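# Remove both clips from the cell, leads stay plugged

## Task

Get both clips off the cell and set them down somewhere away from it, taking care that the strips do not bend, and that every lead is still plugged in at the end.

## Robot and tools

Robot: two seven-joint Kinova Gen3 arms, left_arm and right_arm, each ending in a Robotiq 2F-85 two-finger gripper. Scene frame: origin at table height midway between the nominal bases, +z up, +x out over the table, left_arm on the +y side (arm names do not match image sides). Real bases: left_arm at (-0.028, +0.298, +0.049) m, right_arm at (-0.054, -0.308, +0.049) m, each yawed very slightly. Every hand position, quaternion, target and wrist-camera pose is given in that arm's own base frame. The fixed head cameras and the table use the scene frame. Printed hand poses can be a few centimetres off, and more at long reach.

Gripper: fingers point along the gripper's +z and close along its y. end_effector_position is the point between the pads when closed. Closed fingertips reach about 19 mm past it, open ones about 6 mm.

Row layout, shared by execute_actions and move: a flat list of 18 numbers. Left part: x, y, z (m, an absolute position in left_arm's base frame), qw, qx, qy, qz (absolute orientation, w first), gripper position, gripper speed. The right part follows with the same 9 numbers for right_arm in its own base frame. Always send all 18, even when only one arm moves.

Gripper position runs from -1 to 1: +1 fully open (85 mm), 0 about 45 mm, -1 closed. It is not linear, so check position_measured_pct, which is roughly 50 - 50*position. Gripper speed also runs from -1 to 1: about 20 mm/s at -1, 85 at 0, 150 at +1. Grip force depends on speed and on how far the fingers start from the object. A slow close gives about 100 N per pad, and a fast close from at least 1 cm wider, aimed at least 1 cm inside the object, gives up to about 240 N. To grip, command a position narrower than the object. To release, command a few mm wider. Repeat the last position and speed numbers to leave a gripper as it is, because a 0 is a real command.

execute_actions(actions, cameras): actions is a list of up to 15 actions. Each action is a table of up to 15 rows, each row one 1/30 s step. A short table repeats its last row. Each target must lie within 0.6 m, along each gripper axis, of where that gripper is when the action starts; otherwise the action is refused for both arms. To keep an arm still, resend the exact pose from the last result before it stopped, plus its gripper numbers. Keep the quaternion the same in every row to hold orientation. Images come back only with an empty actions list or when cameras is set. An empty list also shows the scene number.

move(target, speed, blend, blocking, cameras): target is one 18-number row or up to 15 rows, with absolute poses. Each gripper goes in a straight line from its Hand target. speed is in m/s, 0.002 to 0.5, default 0.25, given as one number or one per target. Rotation is capped at twice that number in rad/s, and never above 0.873. blend (m) rounds corners between list targets. The default 0 stops at each one. A move lasts at most 10 s, does not avoid obstacles, and lags or overshoots more when fast. With blocking=false it returns after about 0.5 s and keeps running. The result ends with a move: line giving the ending (done, off_target, moving, held, fault) and the limits (paced means clipped, held means steps were withheld). A done or off_target ending does not tell you whether anything is touched.

wait(seconds 0 to 10): holds the last commands while a running move continues. stop: brakes the current move. zoom_image(camera, region [x0,y0,x1,y1], at most 504x504 px): enlarges part of the latest image from cam_head_left, cam_head_right, cam_left_wrist or cam_right_wrist. clear_fault(arm): releases an arm stopped by a torque fault. finished_scene(scene): ends the scene, and cannot be undone.

Result lines: end_effector_position and quat per arm, Hand target (where the arm is actually being sent), Joint positions, velocities, torques, Flange force (N along gripper axes, including load weight), Tool commands, position_measured_pct, and motor_current_ma (about 1000 on a firm hold, near 0 in air). object_status: 0 moving, 1 blocked while opening, 2 stopped on an object before the commanded position (a firm grip), 3 reached the commanded position or pads met (nothing held, or a soft grip). MOTOR HOT appears at 60 °C. At 75 °C the arm sinks and is stopped for 30 to 60 s. Torque-fault lines mean a joint overloaded or strayed more than 5 degrees.

Control notes: commanded orientation is clipped to within 32 degrees of the current one at each step, so finish large turns over several commands. A large wrist turn can swing the elbow. A clearance check holds back commands that bring the arms too close together, but contact can still happen.

Avoid: bending the clip strips or pulling leads out; dropping clips, opening the fingers on a moving part, or letting anything leave the table; hitting the table, the camera stand or the other arm; pressing a few mm past a firm contact, since the arms are stiff; squeezing hard on a part that still rests on something; long holds at full stretch, which heat the motors. Put the clips down on the table, away from the cell, before finishing.

Each tool is called as name(argument=value, ...) on one line, values as JSON.

## Session

execute_actions(actions=[])

Scene clock: 0.00 s.
left_arm: end_effector_position=(+0.4467, +0.1056, +0.3250) position_measured_pct=0.0 object_status=3 motor_current_ma=0 end_effector_quat_wxyz=(-0.011, -0.091, +0.996, +0.006) | right_arm: end_effector_position=(+0.4253, -0.0640, +0.1615) position_measured_pct=0.0 object_status=3 motor_current_ma=0 end_effector_quat_wxyz=(-0.373, +0.401, +0.709, +0.445)
Joint positions: left_arm=[-0.289 0.372 0.019 1.329 -0.022 1.461 1.486] | right_arm=[0.609 1.079 -0.029 1.269 -0.752 1.806 1.364]
Joint velocities: within noise
Joint torques (N m): no reading
Flange force (N): no reading
Hand target: left_arm +0.4467, +0.1056, +0.3250; -0.011, -0.091, +0.996, +0.006 | right_arm +0.4253, -0.0640, +0.1615; -0.373, +0.401, +0.709, +0.445
Tool commands: left_gripper/position=+1.0 left_gripper/speed=+1.0 right_gripper/position=+1.0 right_gripper/speed=+1.0

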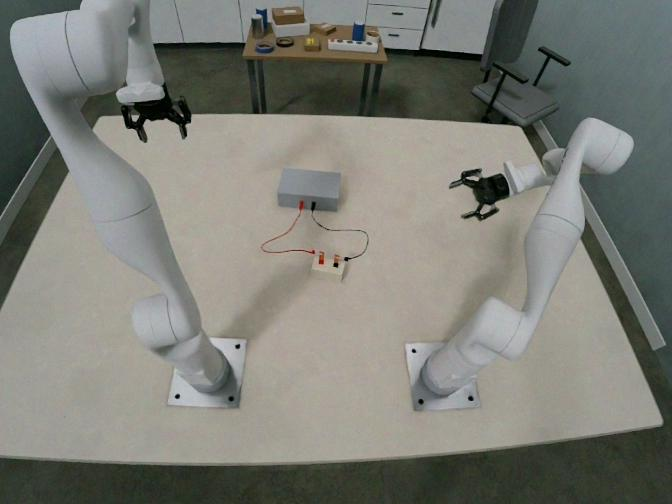

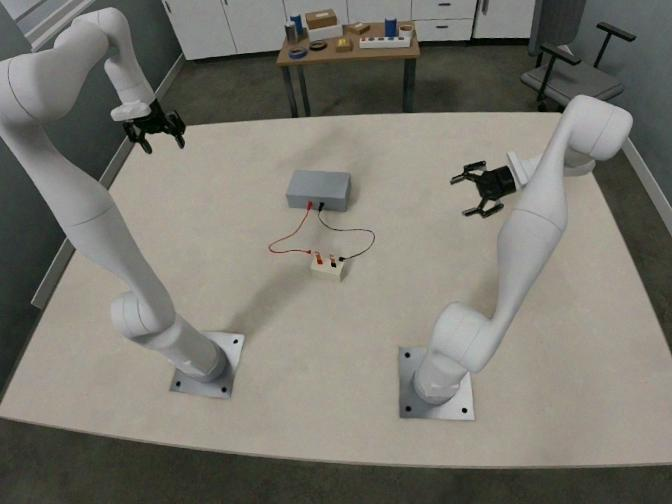

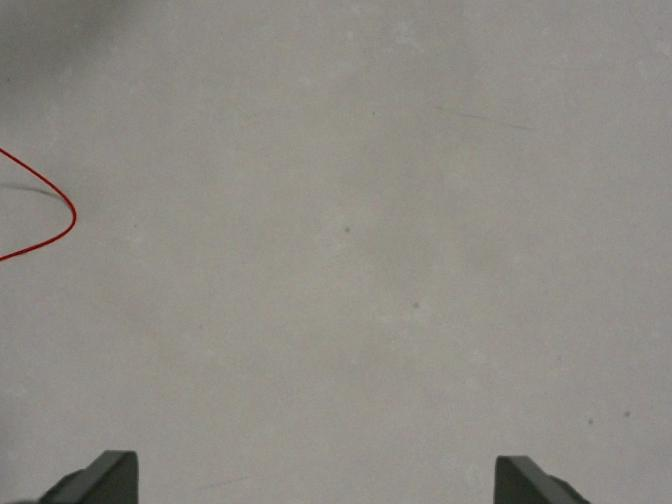

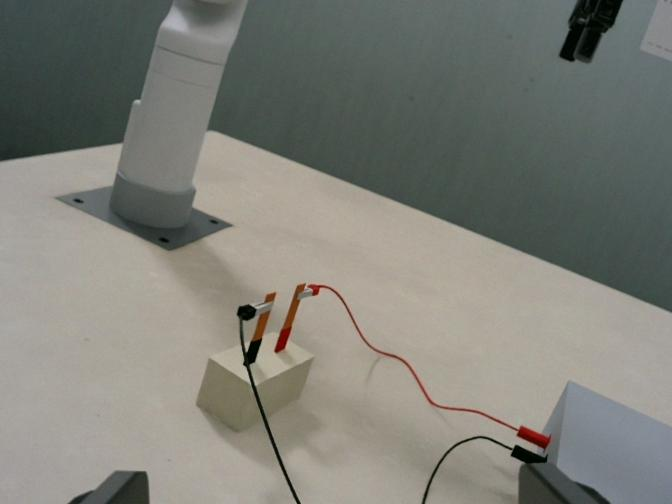

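zoom_image(camera="cam_right_wrist", region=[170, 250, 370, 450])

zoom_image(camera="cam_head_left", region=[250, 150, 400, 300])

zoom_image(camera="cam_head_right", region=[290, 230, 360, 300])

Scaled by 2.520.

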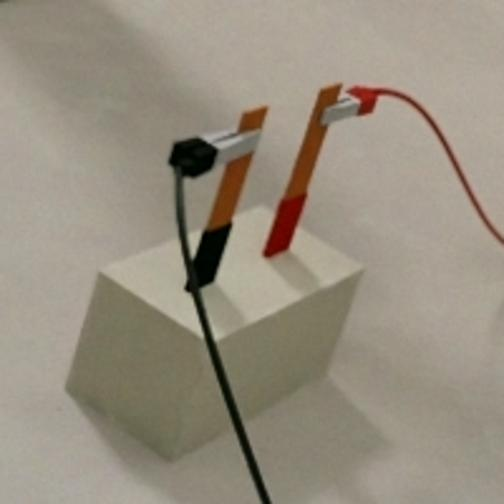

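Scaled by 3.360 from the camera's 672x504 image, which has a finer 960x720 frame.

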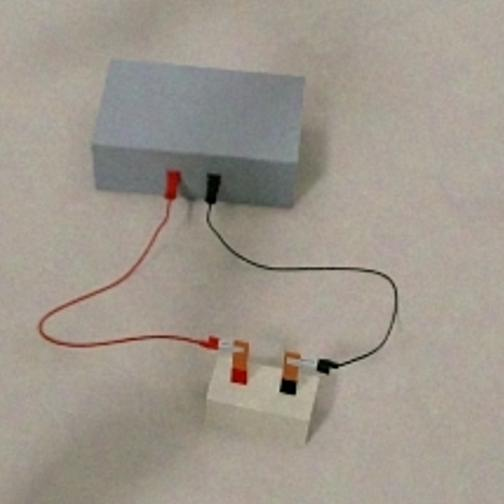

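Scaled by 7.200 from the camera's 672x504 image, which has a finer 960x720 frame.

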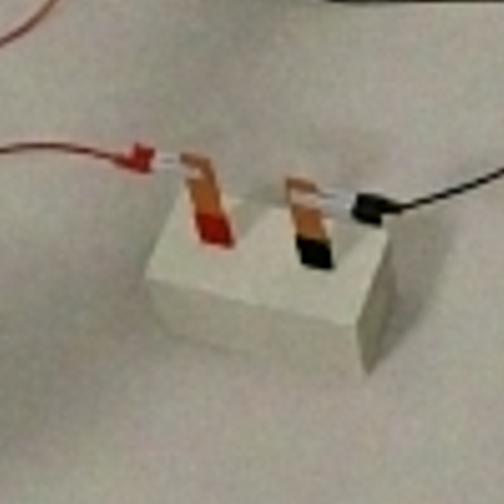

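move(target=[0.286,-0.197,0.20,0,0.7203,-0.6935,0,1,1,0.4253,-0.0640,0.1615,-0.373,0.401,0.709,0.445,1,1], cameras=["all"])

Scene clock: 22.77 s.
left_arm: end_effector_position=(+0.2860, -0.1970, +0.2000) position_measured_pct=0.0 object_status=3 motor_current_ma=0 end_effector_quat_wxyz=(+0.000, +0.720, -0.694, +0.000) | right_arm: end_effector_position=(+0.4253, -0.0640, +0.1615) position_measured_pct=0.0 object_status=3 motor_current_ma=0 end_effector_quat_wxyz=(-0.373, +0.401, +0.709, +0.445)
Joint positions: left_arm=[0.48 0.219 0.062 1.979 -0.017 0.944 3.729] | right_arm=[0.609 1.078 -0.029 1.269 -0.752 1.805 1.364]
Joint torques (N m): left_arm=[-0.57 -11.37 0.17 -7.26 -0.04 -0.15 -0.06] | right_arm=[-0.25 -21.84 0.84 -2.56 -1.2 3 -0.09]
Flange force (N): left_arm=[0.9 1.2 -0.7] | right_arm=[-3.0 4.8 -3.4]
Hand target: left_arm +0.2860, -0.1970, +0.2000; +0.000, +0.720, -0.694, +0.000 | right_arm +0.4253, -0.0640, +0.1615; -0.373, +0.401, +0.709, +0.445
Off the commanded pose: left_arm 0.000 m, 0 deg | right_arm 0.000 m, 0 deg.
move: done
camera_calibration:
cam_left_wrist: T_world_to_cam=[[-0.998273, -0.0532856, 0.0247492, 0.264581], [-0.053497, 0.998536, -0.00795793, 0.2691], [-0.024289, -0.00926819, -0.999662, 0.355829], [0, 0, 0, 1]] pos_world=[0.287163, -0.25131, 0.351302]
cam_right_wrist: T_world_to_cam=[[0.91047, 0.255767, 0.325003, -0.426163], [0.381967, -0.218728, -0.897919, 0.028186], [-0.158571, 0.94167, -0.296839, 0.318421], [0, 0, 0, 1]] pos_world=[0.427735, -0.184684, 0.258333]

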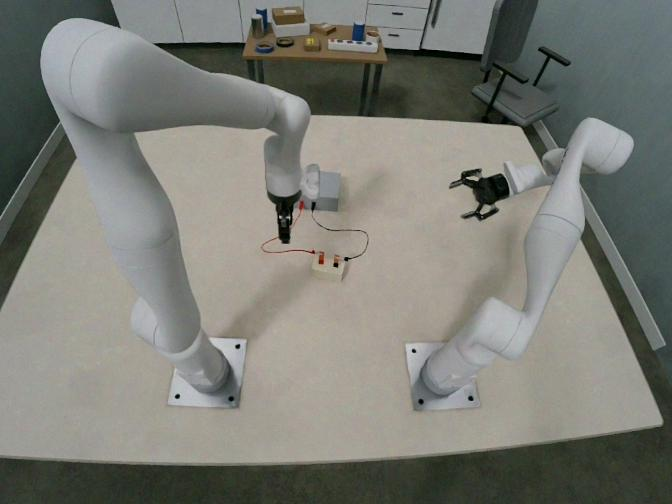

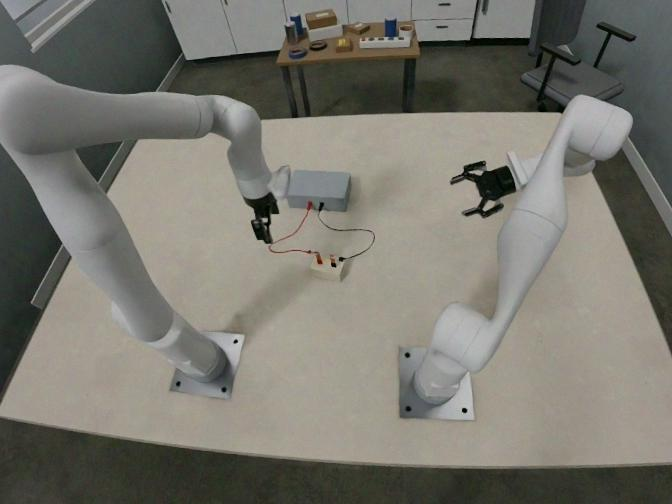

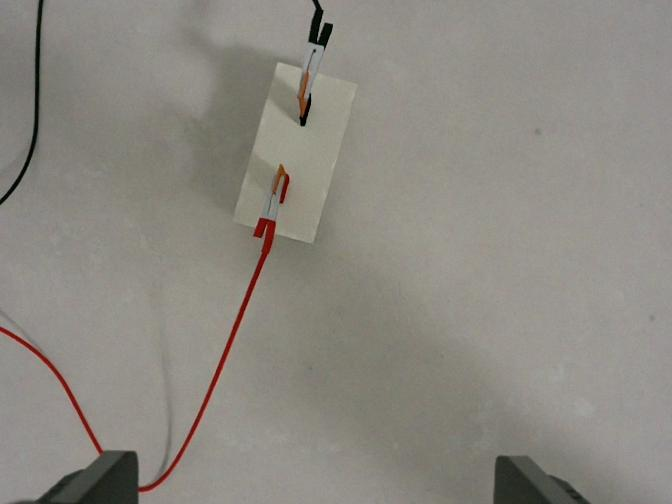

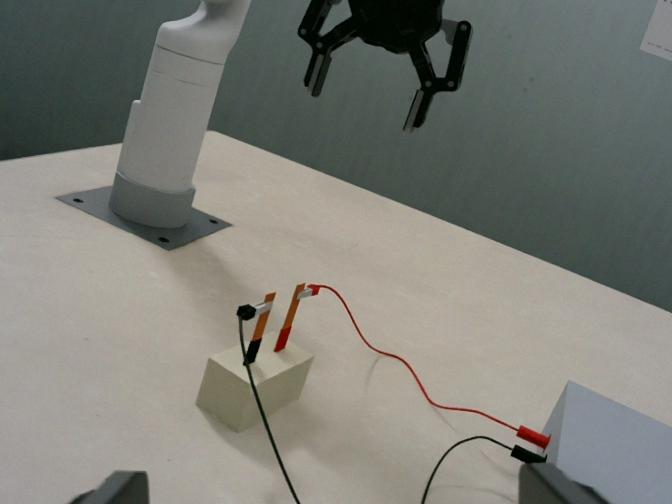

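zoom_image(camera="cam_left_wrist", region=[220, 140, 340, 260])

zoom_image(camera="cam_left_wrist", region=[250, 0, 380, 130])

Scaled by 4.200.

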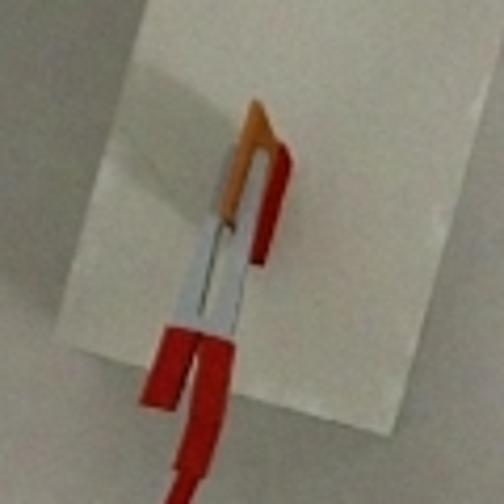

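Scaled by 3.877.

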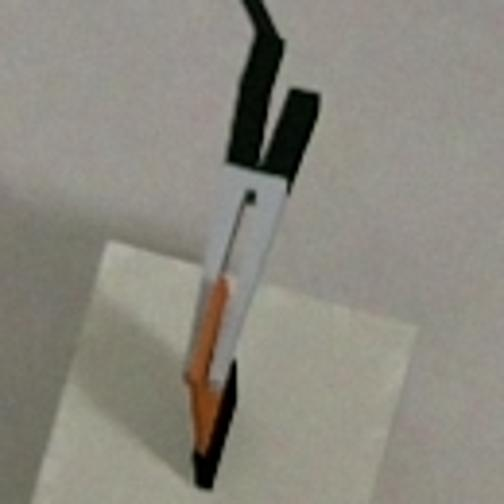

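move(target=[0.3218,-0.2332,0.12,0,0.6259,-0.7799,0,1,1,0.4253,-0.0640,0.1615,-0.373,0.401,0.709,0.445,1,1], cameras=["all"])

zoom_image(camera="cam_left_wrist", region=[236, 200, 436, 400])

zoom_image(camera="cam_right_wrist", region=[190, 250, 350, 410])

Scene clock: 55.33 s.
left_arm: end_effector_position=(+0.3218, -0.2332, +0.1200) position_measured_pct=0.0 object_status=3 motor_current_ma=0 end_effector_quat_wxyz=(+0.000, -0.626, +0.780, +0.000) | right_arm: end_effector_position=(+0.4253, -0.0640, +0.1615) position_measured_pct=0.0 object_status=3 motor_current_ma=0 end_effector_quat_wxyz=(-0.373, +0.401, +0.709, +0.445)
Joint positions: left_arm=[0.488 0.455 0.104 1.949 -0.068 0.741 3.555] | right_arm=[0.609 1.078 -0.029 1.269 -0.752 1.805 1.364]
Joint torques (N m): left_arm=[-0.58 -14.49 0.57 -5.98 -0.07 -0.13 -0.14] | right_arm=[-0.3 -21.83 0.9 -2.56 -1.19 2.92 -0.09]
Flange force (N): left_arm=[1.6 0.9 -0.8] | right_arm=[-2.9 4.8 -3.6]
Hand target: left_arm +0.3218, -0.2332, +0.1200; +0.000, -0.626, +0.780, +0.000 | right_arm +0.4253, -0.0640, +0.1615; -0.373, +0.401, +0.709, +0.445
Off the commanded pose: left_arm 0.000 m, 0 deg | right_arm 0.000 m, 0 deg.
move: done
camera_calibration:
cam_left_wrist: T_world_to_cam=[[-0.979222, 0.201276, 0.0247362, 0.353604], [0.201138, 0.97953, -0.00797356, 0.22014], [-0.0258348, -0.00283249, -0.999662, 0.278388], [0, 0, 0, 1]] pos_world=[0.30917, -0.286018, 0.271302]
cam_right_wrist: T_world_to_cam=[[0.91047, 0.255767, 0.325003, -0.426163], [0.381967, -0.218728, -0.897919, 0.028186], [-0.158571, 0.94167, -0.296839, 0.318421], [0, 0, 0, 1]] pos_world=[0.427735, -0.184684, 0.258333]

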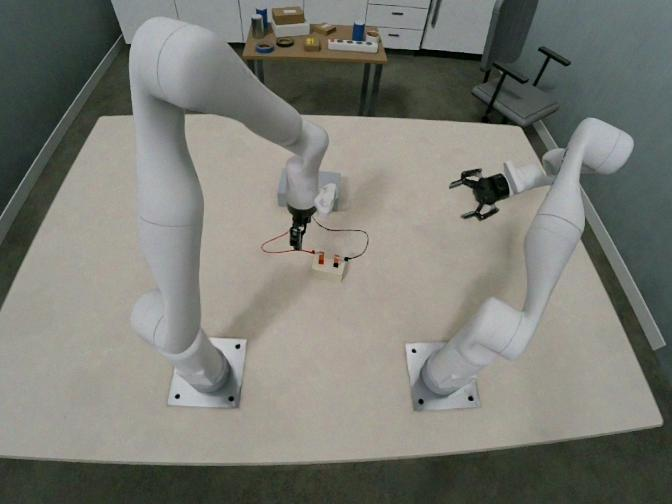

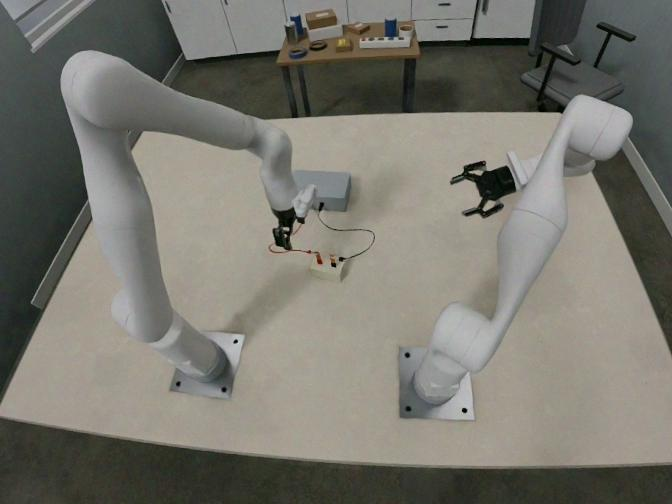

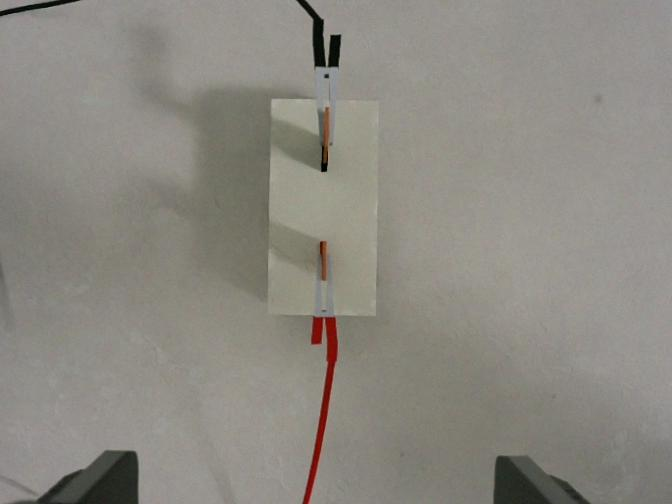

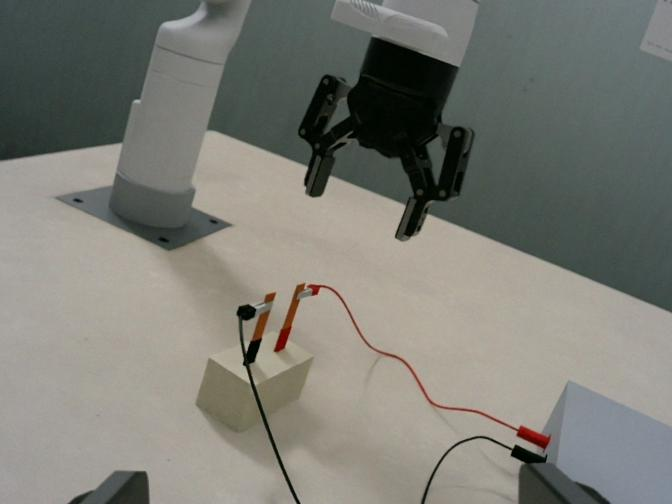

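Scaled by 2.520.

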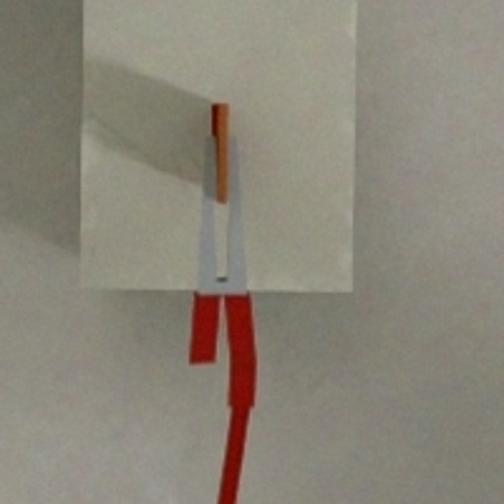

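Scaled by 3.150.

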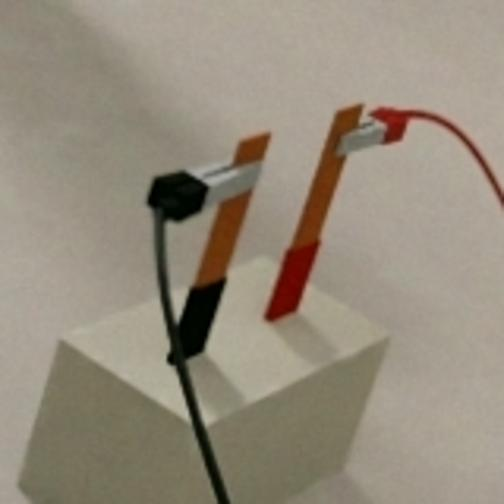

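move(target=[0.3198,-0.2328,0.056,0,0.6259,-0.7799,0,-0.4,0,0.4253,-0.0640,0.1615,-0.373,0.401,0.709,0.445,1,1], speed=0.12, cameras=["all"])

zoom_image(camera="cam_left_wrist", region=[200, 254, 450, 504])

zoom_image(camera="cam_right_wrist", region=[190, 210, 390, 410])

Scene clock: 74.20 s.
left_arm: end_effector_position=(+0.3198, -0.2328, +0.0560) position_measured_pct=69.7 object_status=0 motor_current_ma=0 end_effector_quat_wxyz=(+0.000, -0.626, +0.780, +0.000) | right_arm: end_effector_position=(+0.4253, -0.0640, +0.1615) position_measured_pct=0.0 object_status=3 motor_current_ma=0 end_effector_quat_wxyz=(-0.373, +0.401, +0.709, +0.445)
Joint positions: left_arm=[0.507 0.585 0.083 2.015 -0.088 0.545 3.575] | right_arm=[0.609 1.078 -0.029 1.269 -0.752 1.805 1.364]
Joint torques (N m): left_arm=[-0.61 -15.28 0.53 -4.55 -0.08 -0.16 -0.14] | right_arm=[-0.31 -21.8 0.8 -2.57 -1.22 2.95 -0.04]
Flange force (N): left_arm=[1.8 0.8 -1.2] | right_arm=[-2.8 4.8 -3.6]
Hand target: left_arm +0.3198, -0.2328, +0.0560; +0.000, -0.626, +0.780, +0.000 | right_arm +0.4253, -0.0640, +0.1615; -0.373, +0.401, +0.709, +0.445
Off the commanded pose: left_arm 0.000 m, 0 deg | right_arm 0.000 m, 0 deg.
move: done
camera_calibration:
cam_left_wrist: T_world_to_cam=[[-0.979222, 0.201276, 0.0247362, 0.353148], [0.201138, 0.97953, -0.00797356, 0.219641], [-0.0258348, -0.00283249, -0.999662, 0.214359], [0, 0, 0, 1]] pos_world=[0.30717, -0.285618, 0.207302]
cam_right_wrist: T_world_to_cam=[[0.91047, 0.255767, 0.325003, -0.426163], [0.381967, -0.218728, -0.897919, 0.028186], [-0.158571, 0.94167, -0.296839, 0.318421], [0, 0, 0, 1]] pos_world=[0.427735, -0.184684, 0.258333]

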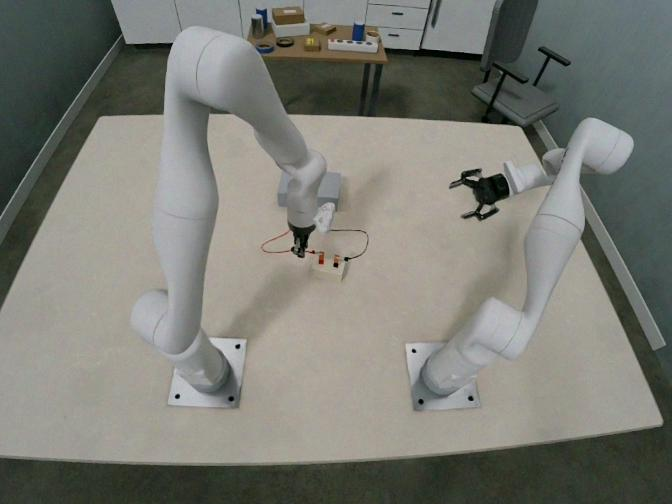

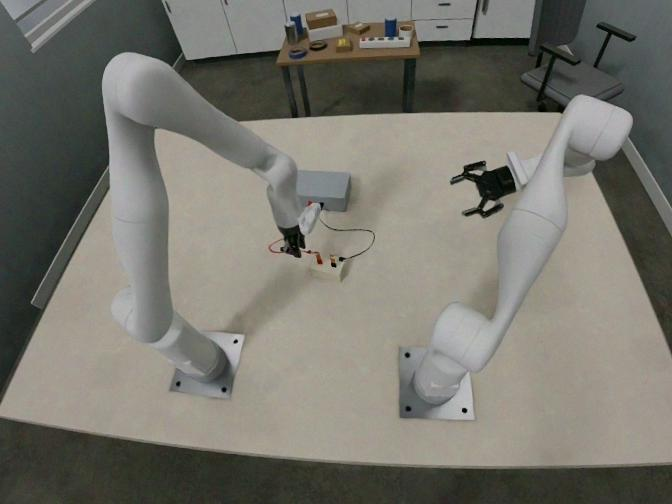

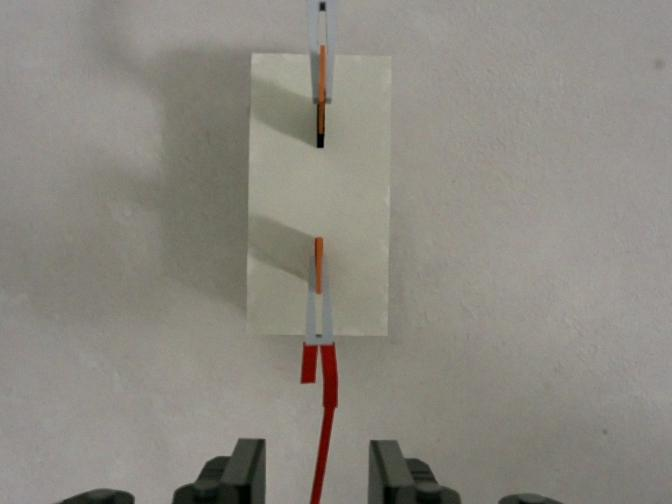

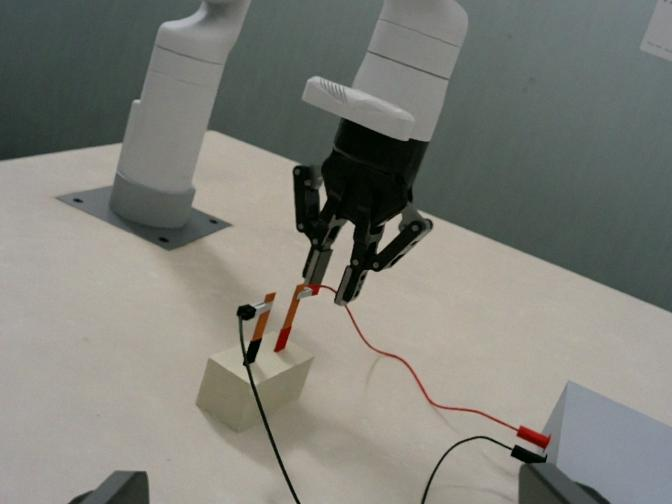

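Scaled by 2.016.

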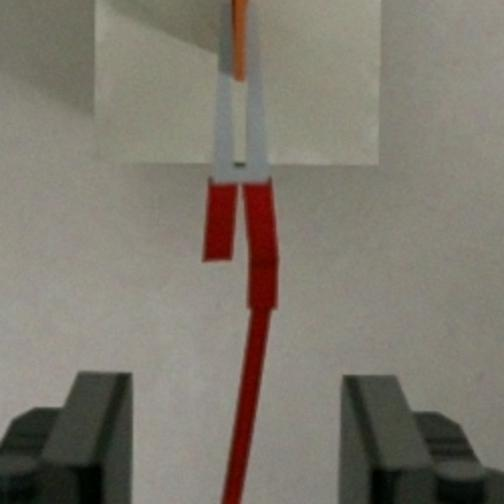

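Scaled by 2.520.

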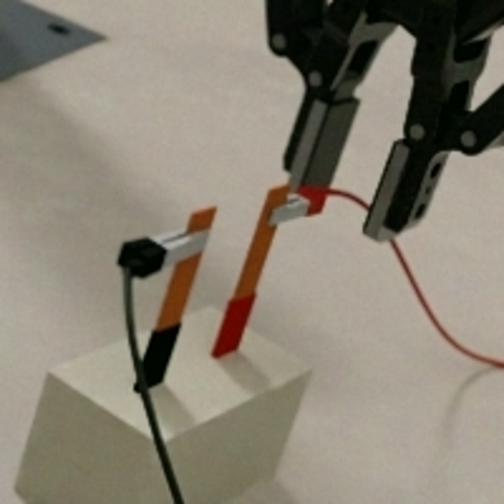

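move(target=[[0.3144,-0.2547,0.056,0,0.6259,-0.7799,0,-0.4,0,0.4253,-0.0640,0.1615,-0.373,0.401,0.709,0.445,1,1],[0.3144,-0.2547,0.056,0,0.6259,-0.7799,0,-0.74,-1,0.4253,-0.0640,0.1615,-0.373,0.401,0.709,0.445,1,1]], speed=0.06, cameras=["cam_left_wrist","cam_right_wrist"])

zoom_image(camera="cam_left_wrist", region=[200, 254, 450, 504])

zoom_image(camera="cam_right_wrist", region=[190, 210, 390, 410])

Scene clock: 86.97 s.
left_arm: end_effector_position=(+0.3144, -0.2547, +0.0560) position_measured_pct=87.0 object_status=0 motor_current_ma=0 end_effector_quat_wxyz=(+0.000, -0.626, +0.780, +0.000) | right_arm: end_effector_position=(+0.4253, -0.0640, +0.1615) position_measured_pct=0.0 object_status=3 motor_current_ma=0 end_effector_quat_wxyz=(-0.373, +0.401, +0.709, +0.445)
Joint positions: left_arm=[0.563 0.597 0.08 1.985 -0.084 0.562 3.623] | right_arm=[0.609 1.078 -0.029 1.269 -0.752 1.805 1.364]
Joint torques (N m): left_arm=[-0.53 -15.71 0.67 -4.72 -0.09 -0.14 -0.16] | right_arm=[-0.3 -21.8 0.81 -2.59 -1.25 2.95 -0.08]
Flange force (N): left_arm=[1.6 0.9 -0.9] | right_arm=[-2.8 4.6 -3.5]
Hand target: left_arm +0.3144, -0.2547, +0.0560; +0.000, -0.626, +0.780, +0.000 | right_arm +0.4253, -0.0640, +0.1615; -0.373, +0.401, +0.709, +0.445
Off the commanded pose: left_arm 0.000 m, 0 deg | right_arm 0.000 m, 0 deg.
move: done
camera_calibration:
cam_left_wrist: T_world_to_cam=[[-0.979222, 0.201276, 0.0247362, 0.352268], [0.201138, 0.97953, -0.00797356, 0.242179], [-0.0258348, -0.00283249, -0.999662, 0.214157], [0, 0, 0, 1]] pos_world=[0.30177, -0.307518, 0.207302]
cam_right_wrist: T_world_to_cam=[[0.91047, 0.255767, 0.325003, -0.426163], [0.381967, -0.218728, -0.897919, 0.028186], [-0.158571, 0.94167, -0.296839, 0.318421], [0, 0, 0, 1]] pos_world=[0.427735, -0.184684, 0.258333]
Images, in order (width x height): cam_left_wrist 672x504, cam_right_wrist 672x504.

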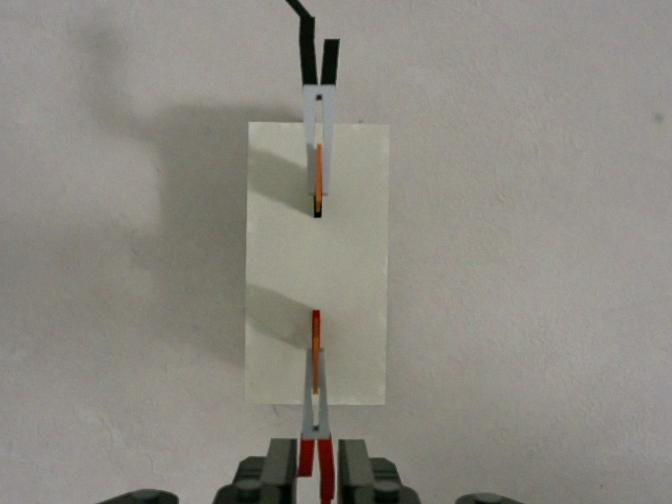

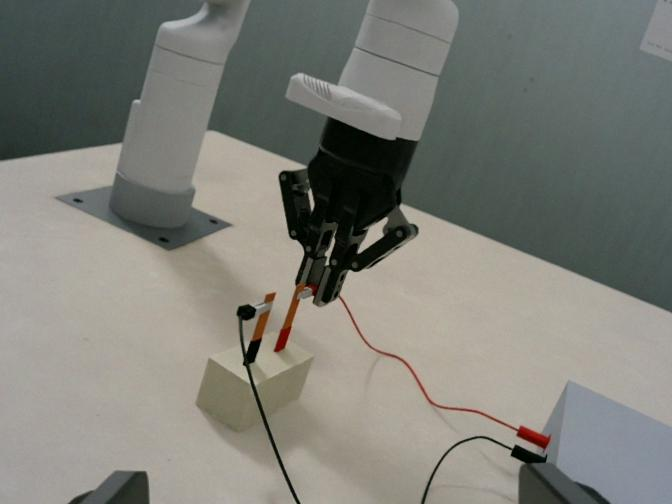

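Scaled by 2.016.

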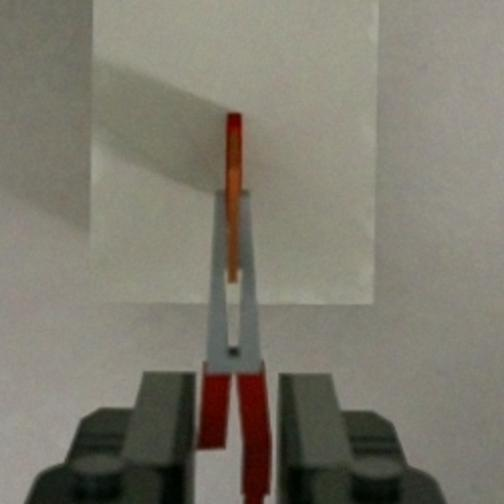

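Scaled by 2.520.

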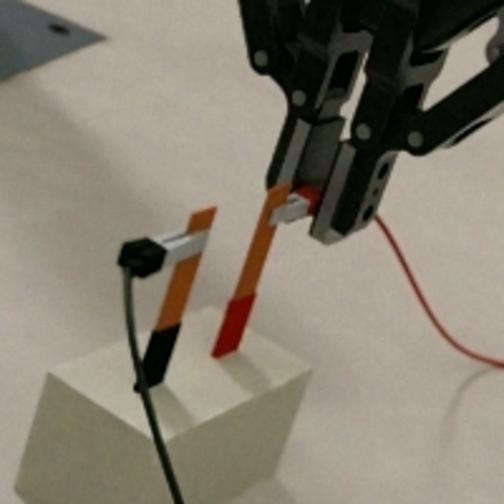

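move(target=[0.3144,-0.2547,0.056,0,0.6259,-0.7799,0,-0.81,-1,0.4253,-0.0640,0.1615,-0.373,0.401,0.709,0.445,1,1], cameras=["cam_left_wrist"])

zoom_image(camera="cam_left_wrist", region=[240, 304, 400, 504])

move(target=[0.3144,-0.2547,0.056,0,0.6259,-0.7799,0,-0.86,-1,0.4253,-0.0640,0.1615,-0.373,0.401,0.709,0.445,1,1], cameras=["cam_left_wrist"])

zoom_image(camera="cam_left_wrist", region=[240, 304, 400, 504])

Scene clock: 92.47 s.
left_arm: end_effector_position=(+0.3144, -0.2547, +0.0560) position_measured_pct=90.5 object_status=0 motor_current_ma=50 end_effector_quat_wxyz=(+0.000, -0.626, +0.780, +0.000) | right_arm: end_effector_position=(+0.4253, -0.0640, +0.1615) position_measured_pct=0.0 object_status=3 motor_current_ma=0 end_effector_quat_wxyz=(-0.373, +0.401, +0.709, +0.445)
Joint positions: left_arm=[0.563 0.597 0.08 1.985 -0.084 0.562 3.623] | right_arm=[0.609 1.078 -0.029 1.269 -0.752 1.805 1.364]
Joint torques (N m): left_arm=[-0.55 -15.73 0.57 -4.74 -0.08 -0.17 -0.18] | right_arm=[-0.3 -21.7 0.87 -2.46 -1.23 2.93 -0.06]
Flange force (N): left_arm=[1.7 0.9 -0.9] | right_arm=[-2.9 5.0 -3.9]
Hand target: left_arm +0.3144, -0.2547, +0.0560; +0.000, -0.626, +0.780, +0.000 | right_arm +0.4253, -0.0640, +0.1615; -0.373, +0.401, +0.709, +0.445
Off the commanded pose: left_arm 0.000 m, 0 deg | right_arm 0.000 m, 0 deg.
move: done
camera_calibration:
cam_left_wrist: T_world_to_cam=[[-0.979222, 0.201276, 0.0247362, 0.352268], [0.201138, 0.97953, -0.00797356, 0.242179], [-0.0258348, -0.00283249, -0.999662, 0.214157], [0, 0, 0, 1]] pos_world=[0.30177, -0.307518, 0.207302]
Images, in order (width x height): cam_left_wrist 672x504.

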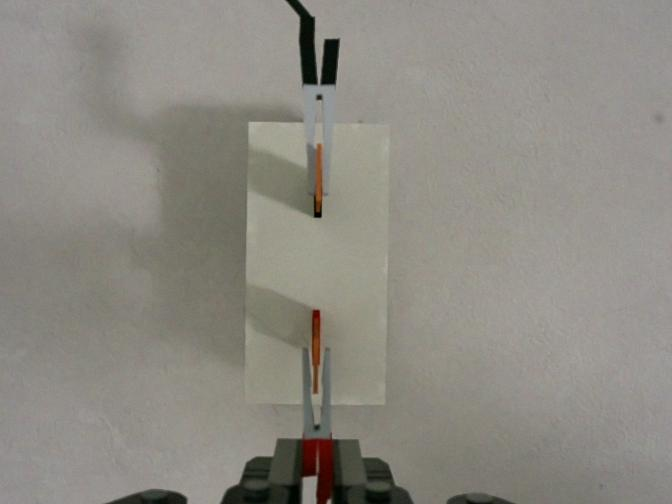

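Scaled by 2.520.

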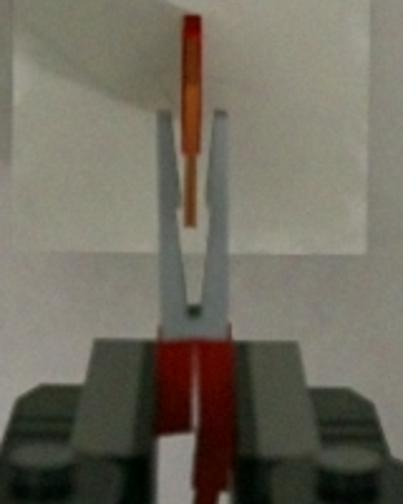

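Scene clock: 93.13 s.
left_arm: end_effector_position=(+0.3144, -0.2547, +0.0560) position_measured_pct=92.6 object_status=0 motor_current_ma=400 end_effector_quat_wxyz=(+0.000, -0.626, +0.780, +0.000) | right_arm: end_effector_position=(+0.4253, -0.0640, +0.1615) position_measured_pct=0.0 object_status=3 motor_current_ma=0 end_effector_quat_wxyz=(-0.373, +0.401, +0.709, +0.445)
Joint positions: left_arm=[0.563 0.597 0.08 1.985 -0.084 0.562 3.623] | right_arm=[0.609 1.078 -0.029 1.269 -0.752 1.805 1.364]
Joint torques (N m): left_arm=[-0.59 -15.71 0.6 -4.74 -0.07 -0.19 -0.16] | right_arm=[-0.29 -21.86 0.89 -2.5 -1.2 2.97 -0.09]
Flange force (N): left_arm=[1.7 0.9 -1.0] | right_arm=[-3.1 4.9 -3.7]
Hand target: left_arm +0.3144, -0.2547, +0.0560; +0.000, -0.626, +0.780, +0.000 | right_arm +0.4253, -0.0640, +0.1615; -0.373, +0.401, +0.709, +0.445
Off the commanded pose: left_arm 0.000 m, 0 deg | right_arm 0.000 m, 0 deg.
move: done
camera_calibration:
cam_left_wrist: T_world_to_cam=[[-0.979222, 0.201276, 0.0247362, 0.352268], [0.201138, 0.97953, -0.00797356, 0.242179], [-0.0258348, -0.00283249, -0.999662, 0.214157], [0, 0, 0, 1]] pos_world=[0.30177, -0.307518, 0.207302]
Images, in order (width x height): cam_left_wrist 672x504.

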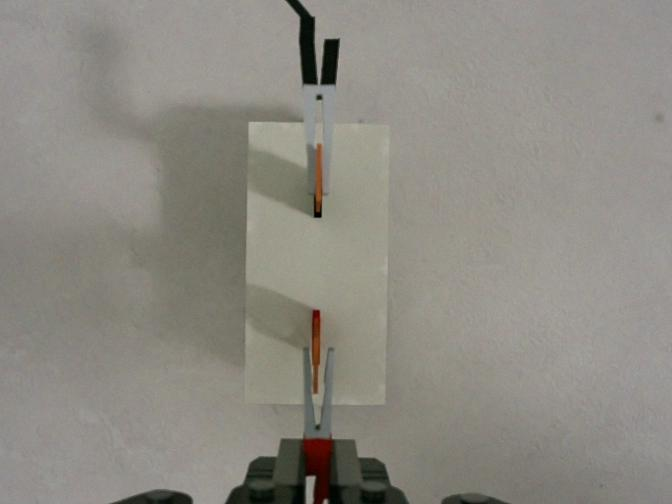

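Scaled by 2.520.

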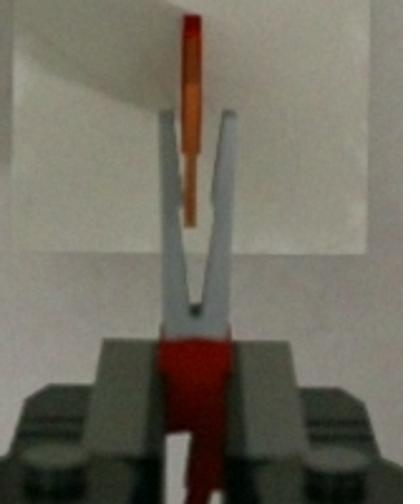

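move(target=[[0.3149,-0.2548,0.056,0,0.6259,-0.7799,0,-0.86,-1,0.4253,-0.0640,0.1615,-0.373,0.401,0.709,0.445,1,1],[0.3225,-0.2206,0.056,0,0.6259,-0.7799,0,-0.86,-1,0.4253,-0.0640,0.1615,-0.373,0.401,0.709,0.445,1,1],[0.3311,-0.1816,0.01,0,0.6259,-0.7799,0,-0.86,-1,0.4253,-0.0640,0.1615,-0.373,0.401,0.709,0.445,1,1]], speed=0.05, cameras=["all"])

zoom_image(camera="cam_left_wrist", region=[180, 204, 480, 504])

zoom_image(camera="cam_right_wrist", region=[190, 210, 490, 510])

Scene clock: 104.63 s.
left_arm: end_effector_position=(+0.3311, -0.1816, +0.0100) position_measured_pct=92.6 object_status=3 motor_current_ma=390 end_effector_quat_wxyz=(+0.000, -0.626, +0.780, +0.000) | right_arm: end_effector_position=(+0.4253, -0.0640, +0.1615) position_measured_pct=0.0 object_status=3 motor_current_ma=0 end_effector_quat_wxyz=(-0.373, +0.401, +0.709, +0.445)
Joint positions: left_arm=[0.386 0.674 0.07 2.097 -0.12 0.373 3.475] | right_arm=[0.609 1.078 -0.029 1.269 -0.752 1.805 1.364]
Joint torques (N m): left_arm=[-0.65 -15.54 0.54 -3.25 -0.1 -0.17 -0.12] | right_arm=[-0.3 -21.84 0.87 -2.58 -1.22 2.92 -0.09]
Flange force (N): left_arm=[2.1 0.6 -0.7] | right_arm=[-2.9 4.7 -3.6]
Hand target: left_arm +0.3311, -0.1816, +0.0100; +0.000, -0.626, +0.780, +0.000 | right_arm +0.4253, -0.0640, +0.1615; -0.373, +0.401, +0.709, +0.445
Off the commanded pose: left_arm 0.000 m, 0 deg | right_arm 0.000 m, 0 deg.
move: done
camera_calibration:
cam_left_wrist: T_world_to_cam=[[-0.979202, 0.201372, 0.0247359, 0.355062], [0.201234, 0.979511, -0.00797608, 0.166814], [-0.0258352, -0.00283249, -0.999662, 0.168811], [0, 0, 0, 1]] pos_world=[0.31847, -0.234418, 0.161302]
cam_right_wrist: T_world_to_cam=[[0.91047, 0.255767, 0.325003, -0.426163], [0.381967, -0.218728, -0.897919, 0.028186], [-0.158571, 0.94167, -0.296839, 0.318421], [0, 0, 0, 1]] pos_world=[0.427735, -0.184684, 0.258333]

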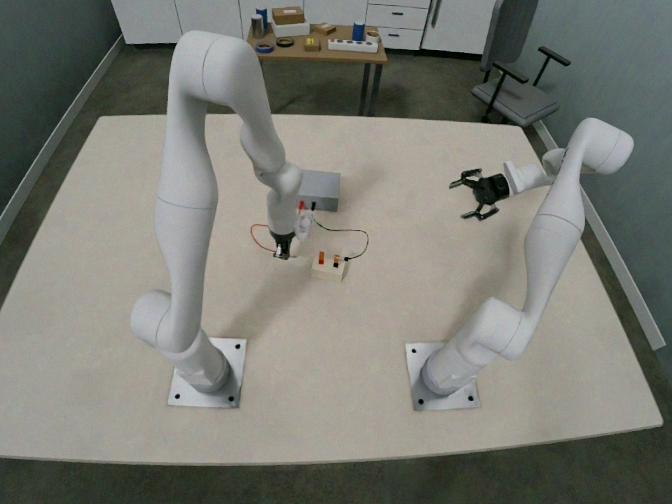

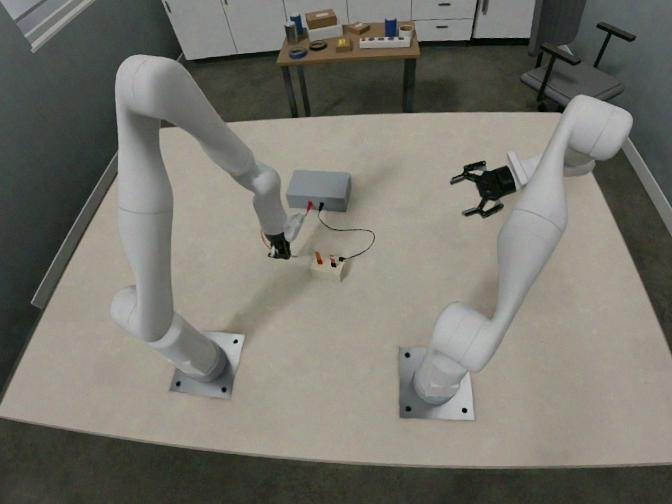

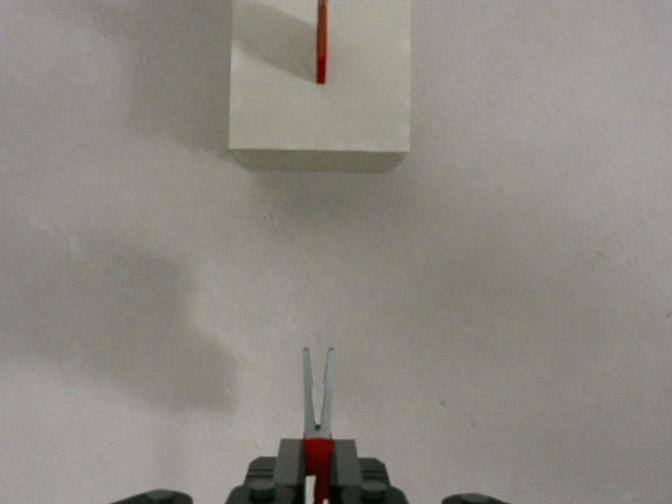

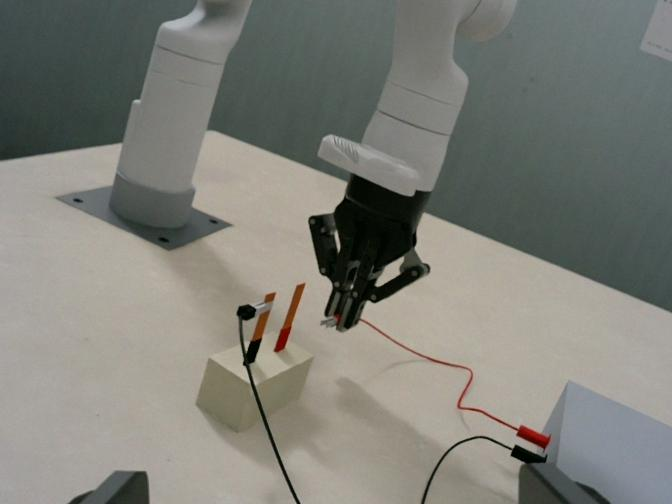

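Scaled by 1.680.

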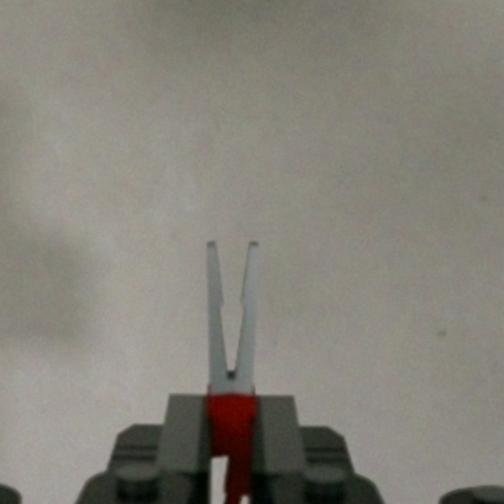

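Invalid region (190, 210, 490, 510): it reaches outside that camera's 672x504 image.

move(target=[[0.3311,-0.1816,-0.018,0,0.6259,-0.7799,0,-0.86,-1,0.4253,-0.0640,0.1615,-0.373,0.401,0.709,0.445,1,1],[0.3311,-0.1816,-0.025,0,0.6259,-0.7799,0,-0.86,-1,0.4253,-0.0640,0.1615,-0.373,0.401,0.709,0.445,1,1]], speed=[0.06,0.015], cameras=["cam_right_wrist","cam_left_wrist"])

zoom_image(camera="cam_right_wrist", region=[270, 260, 430, 420])

Scene clock: 113.03 s.
left_arm: end_effector_position=(+0.3311, -0.1816, -0.0250) position_measured_pct=92.6 object_status=3 motor_current_ma=390 end_effector_quat_wxyz=(+0.000, -0.626, +0.780, +0.000) | right_arm: end_effector_position=(+0.4253, -0.0640, +0.1615) position_measured_pct=0.0 object_status=3 motor_current_ma=0 end_effector_quat_wxyz=(-0.373, +0.401, +0.709, +0.445)
Joint positions: left_arm=[0.4 0.765 0.05 2.103 -0.128 0.277 3.482] | right_arm=[0.609 1.078 -0.029 1.269 -0.752 1.805 1.364]
Joint torques (N m): left_arm=[-0.58 -16.15 0.52 -2.38 -0.11 -0.12 -0.17] | right_arm=[-0.3 -21.82 0.92 -2.47 -1.18 2.92 -0.07]
Flange force (N): left_arm=[2.0 0.4 -0.5] | right_arm=[-3.1 5.1 -3.9]
Hand target: left_arm +0.3311, -0.1816, -0.0250; +0.000, -0.626, +0.780, +0.000 | right_arm +0.4253, -0.0640, +0.1615; -0.373, +0.401, +0.709, +0.445
Off the commanded pose: left_arm 0.000 m, 0 deg | right_arm 0.000 m, 0 deg.
move: done
camera_calibration:
cam_left_wrist: T_world_to_cam=[[-0.979202, 0.201372, 0.0247359, 0.355928], [0.201234, 0.979511, -0.00797608, 0.166535], [-0.0258352, -0.00283249, -0.999662, 0.133823], [0, 0, 0, 1]] pos_world=[0.31847, -0.234418, 0.126302]
cam_right_wrist: T_world_to_cam=[[0.91047, 0.255767, 0.325003, -0.426163], [0.381967, -0.218728, -0.897919, 0.028186], [-0.158571, 0.94167, -0.296839, 0.318421], [0, 0, 0, 1]] pos_world=[0.427735, -0.184684, 0.258333]
Images, in order (width x height): cam_left_wrist 672x504, cam_right_wrist 672x504.

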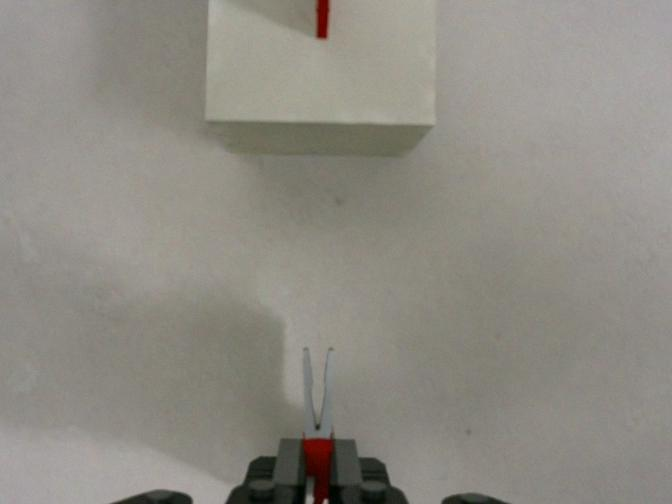

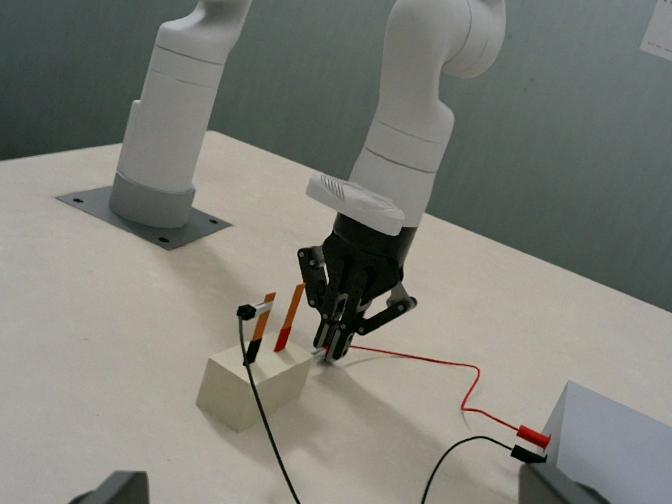

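Scaled by 3.150.

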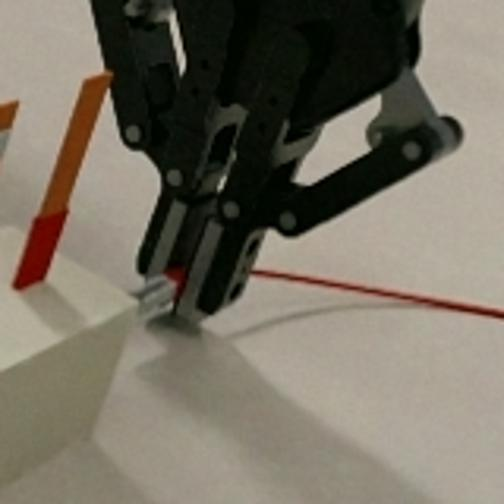

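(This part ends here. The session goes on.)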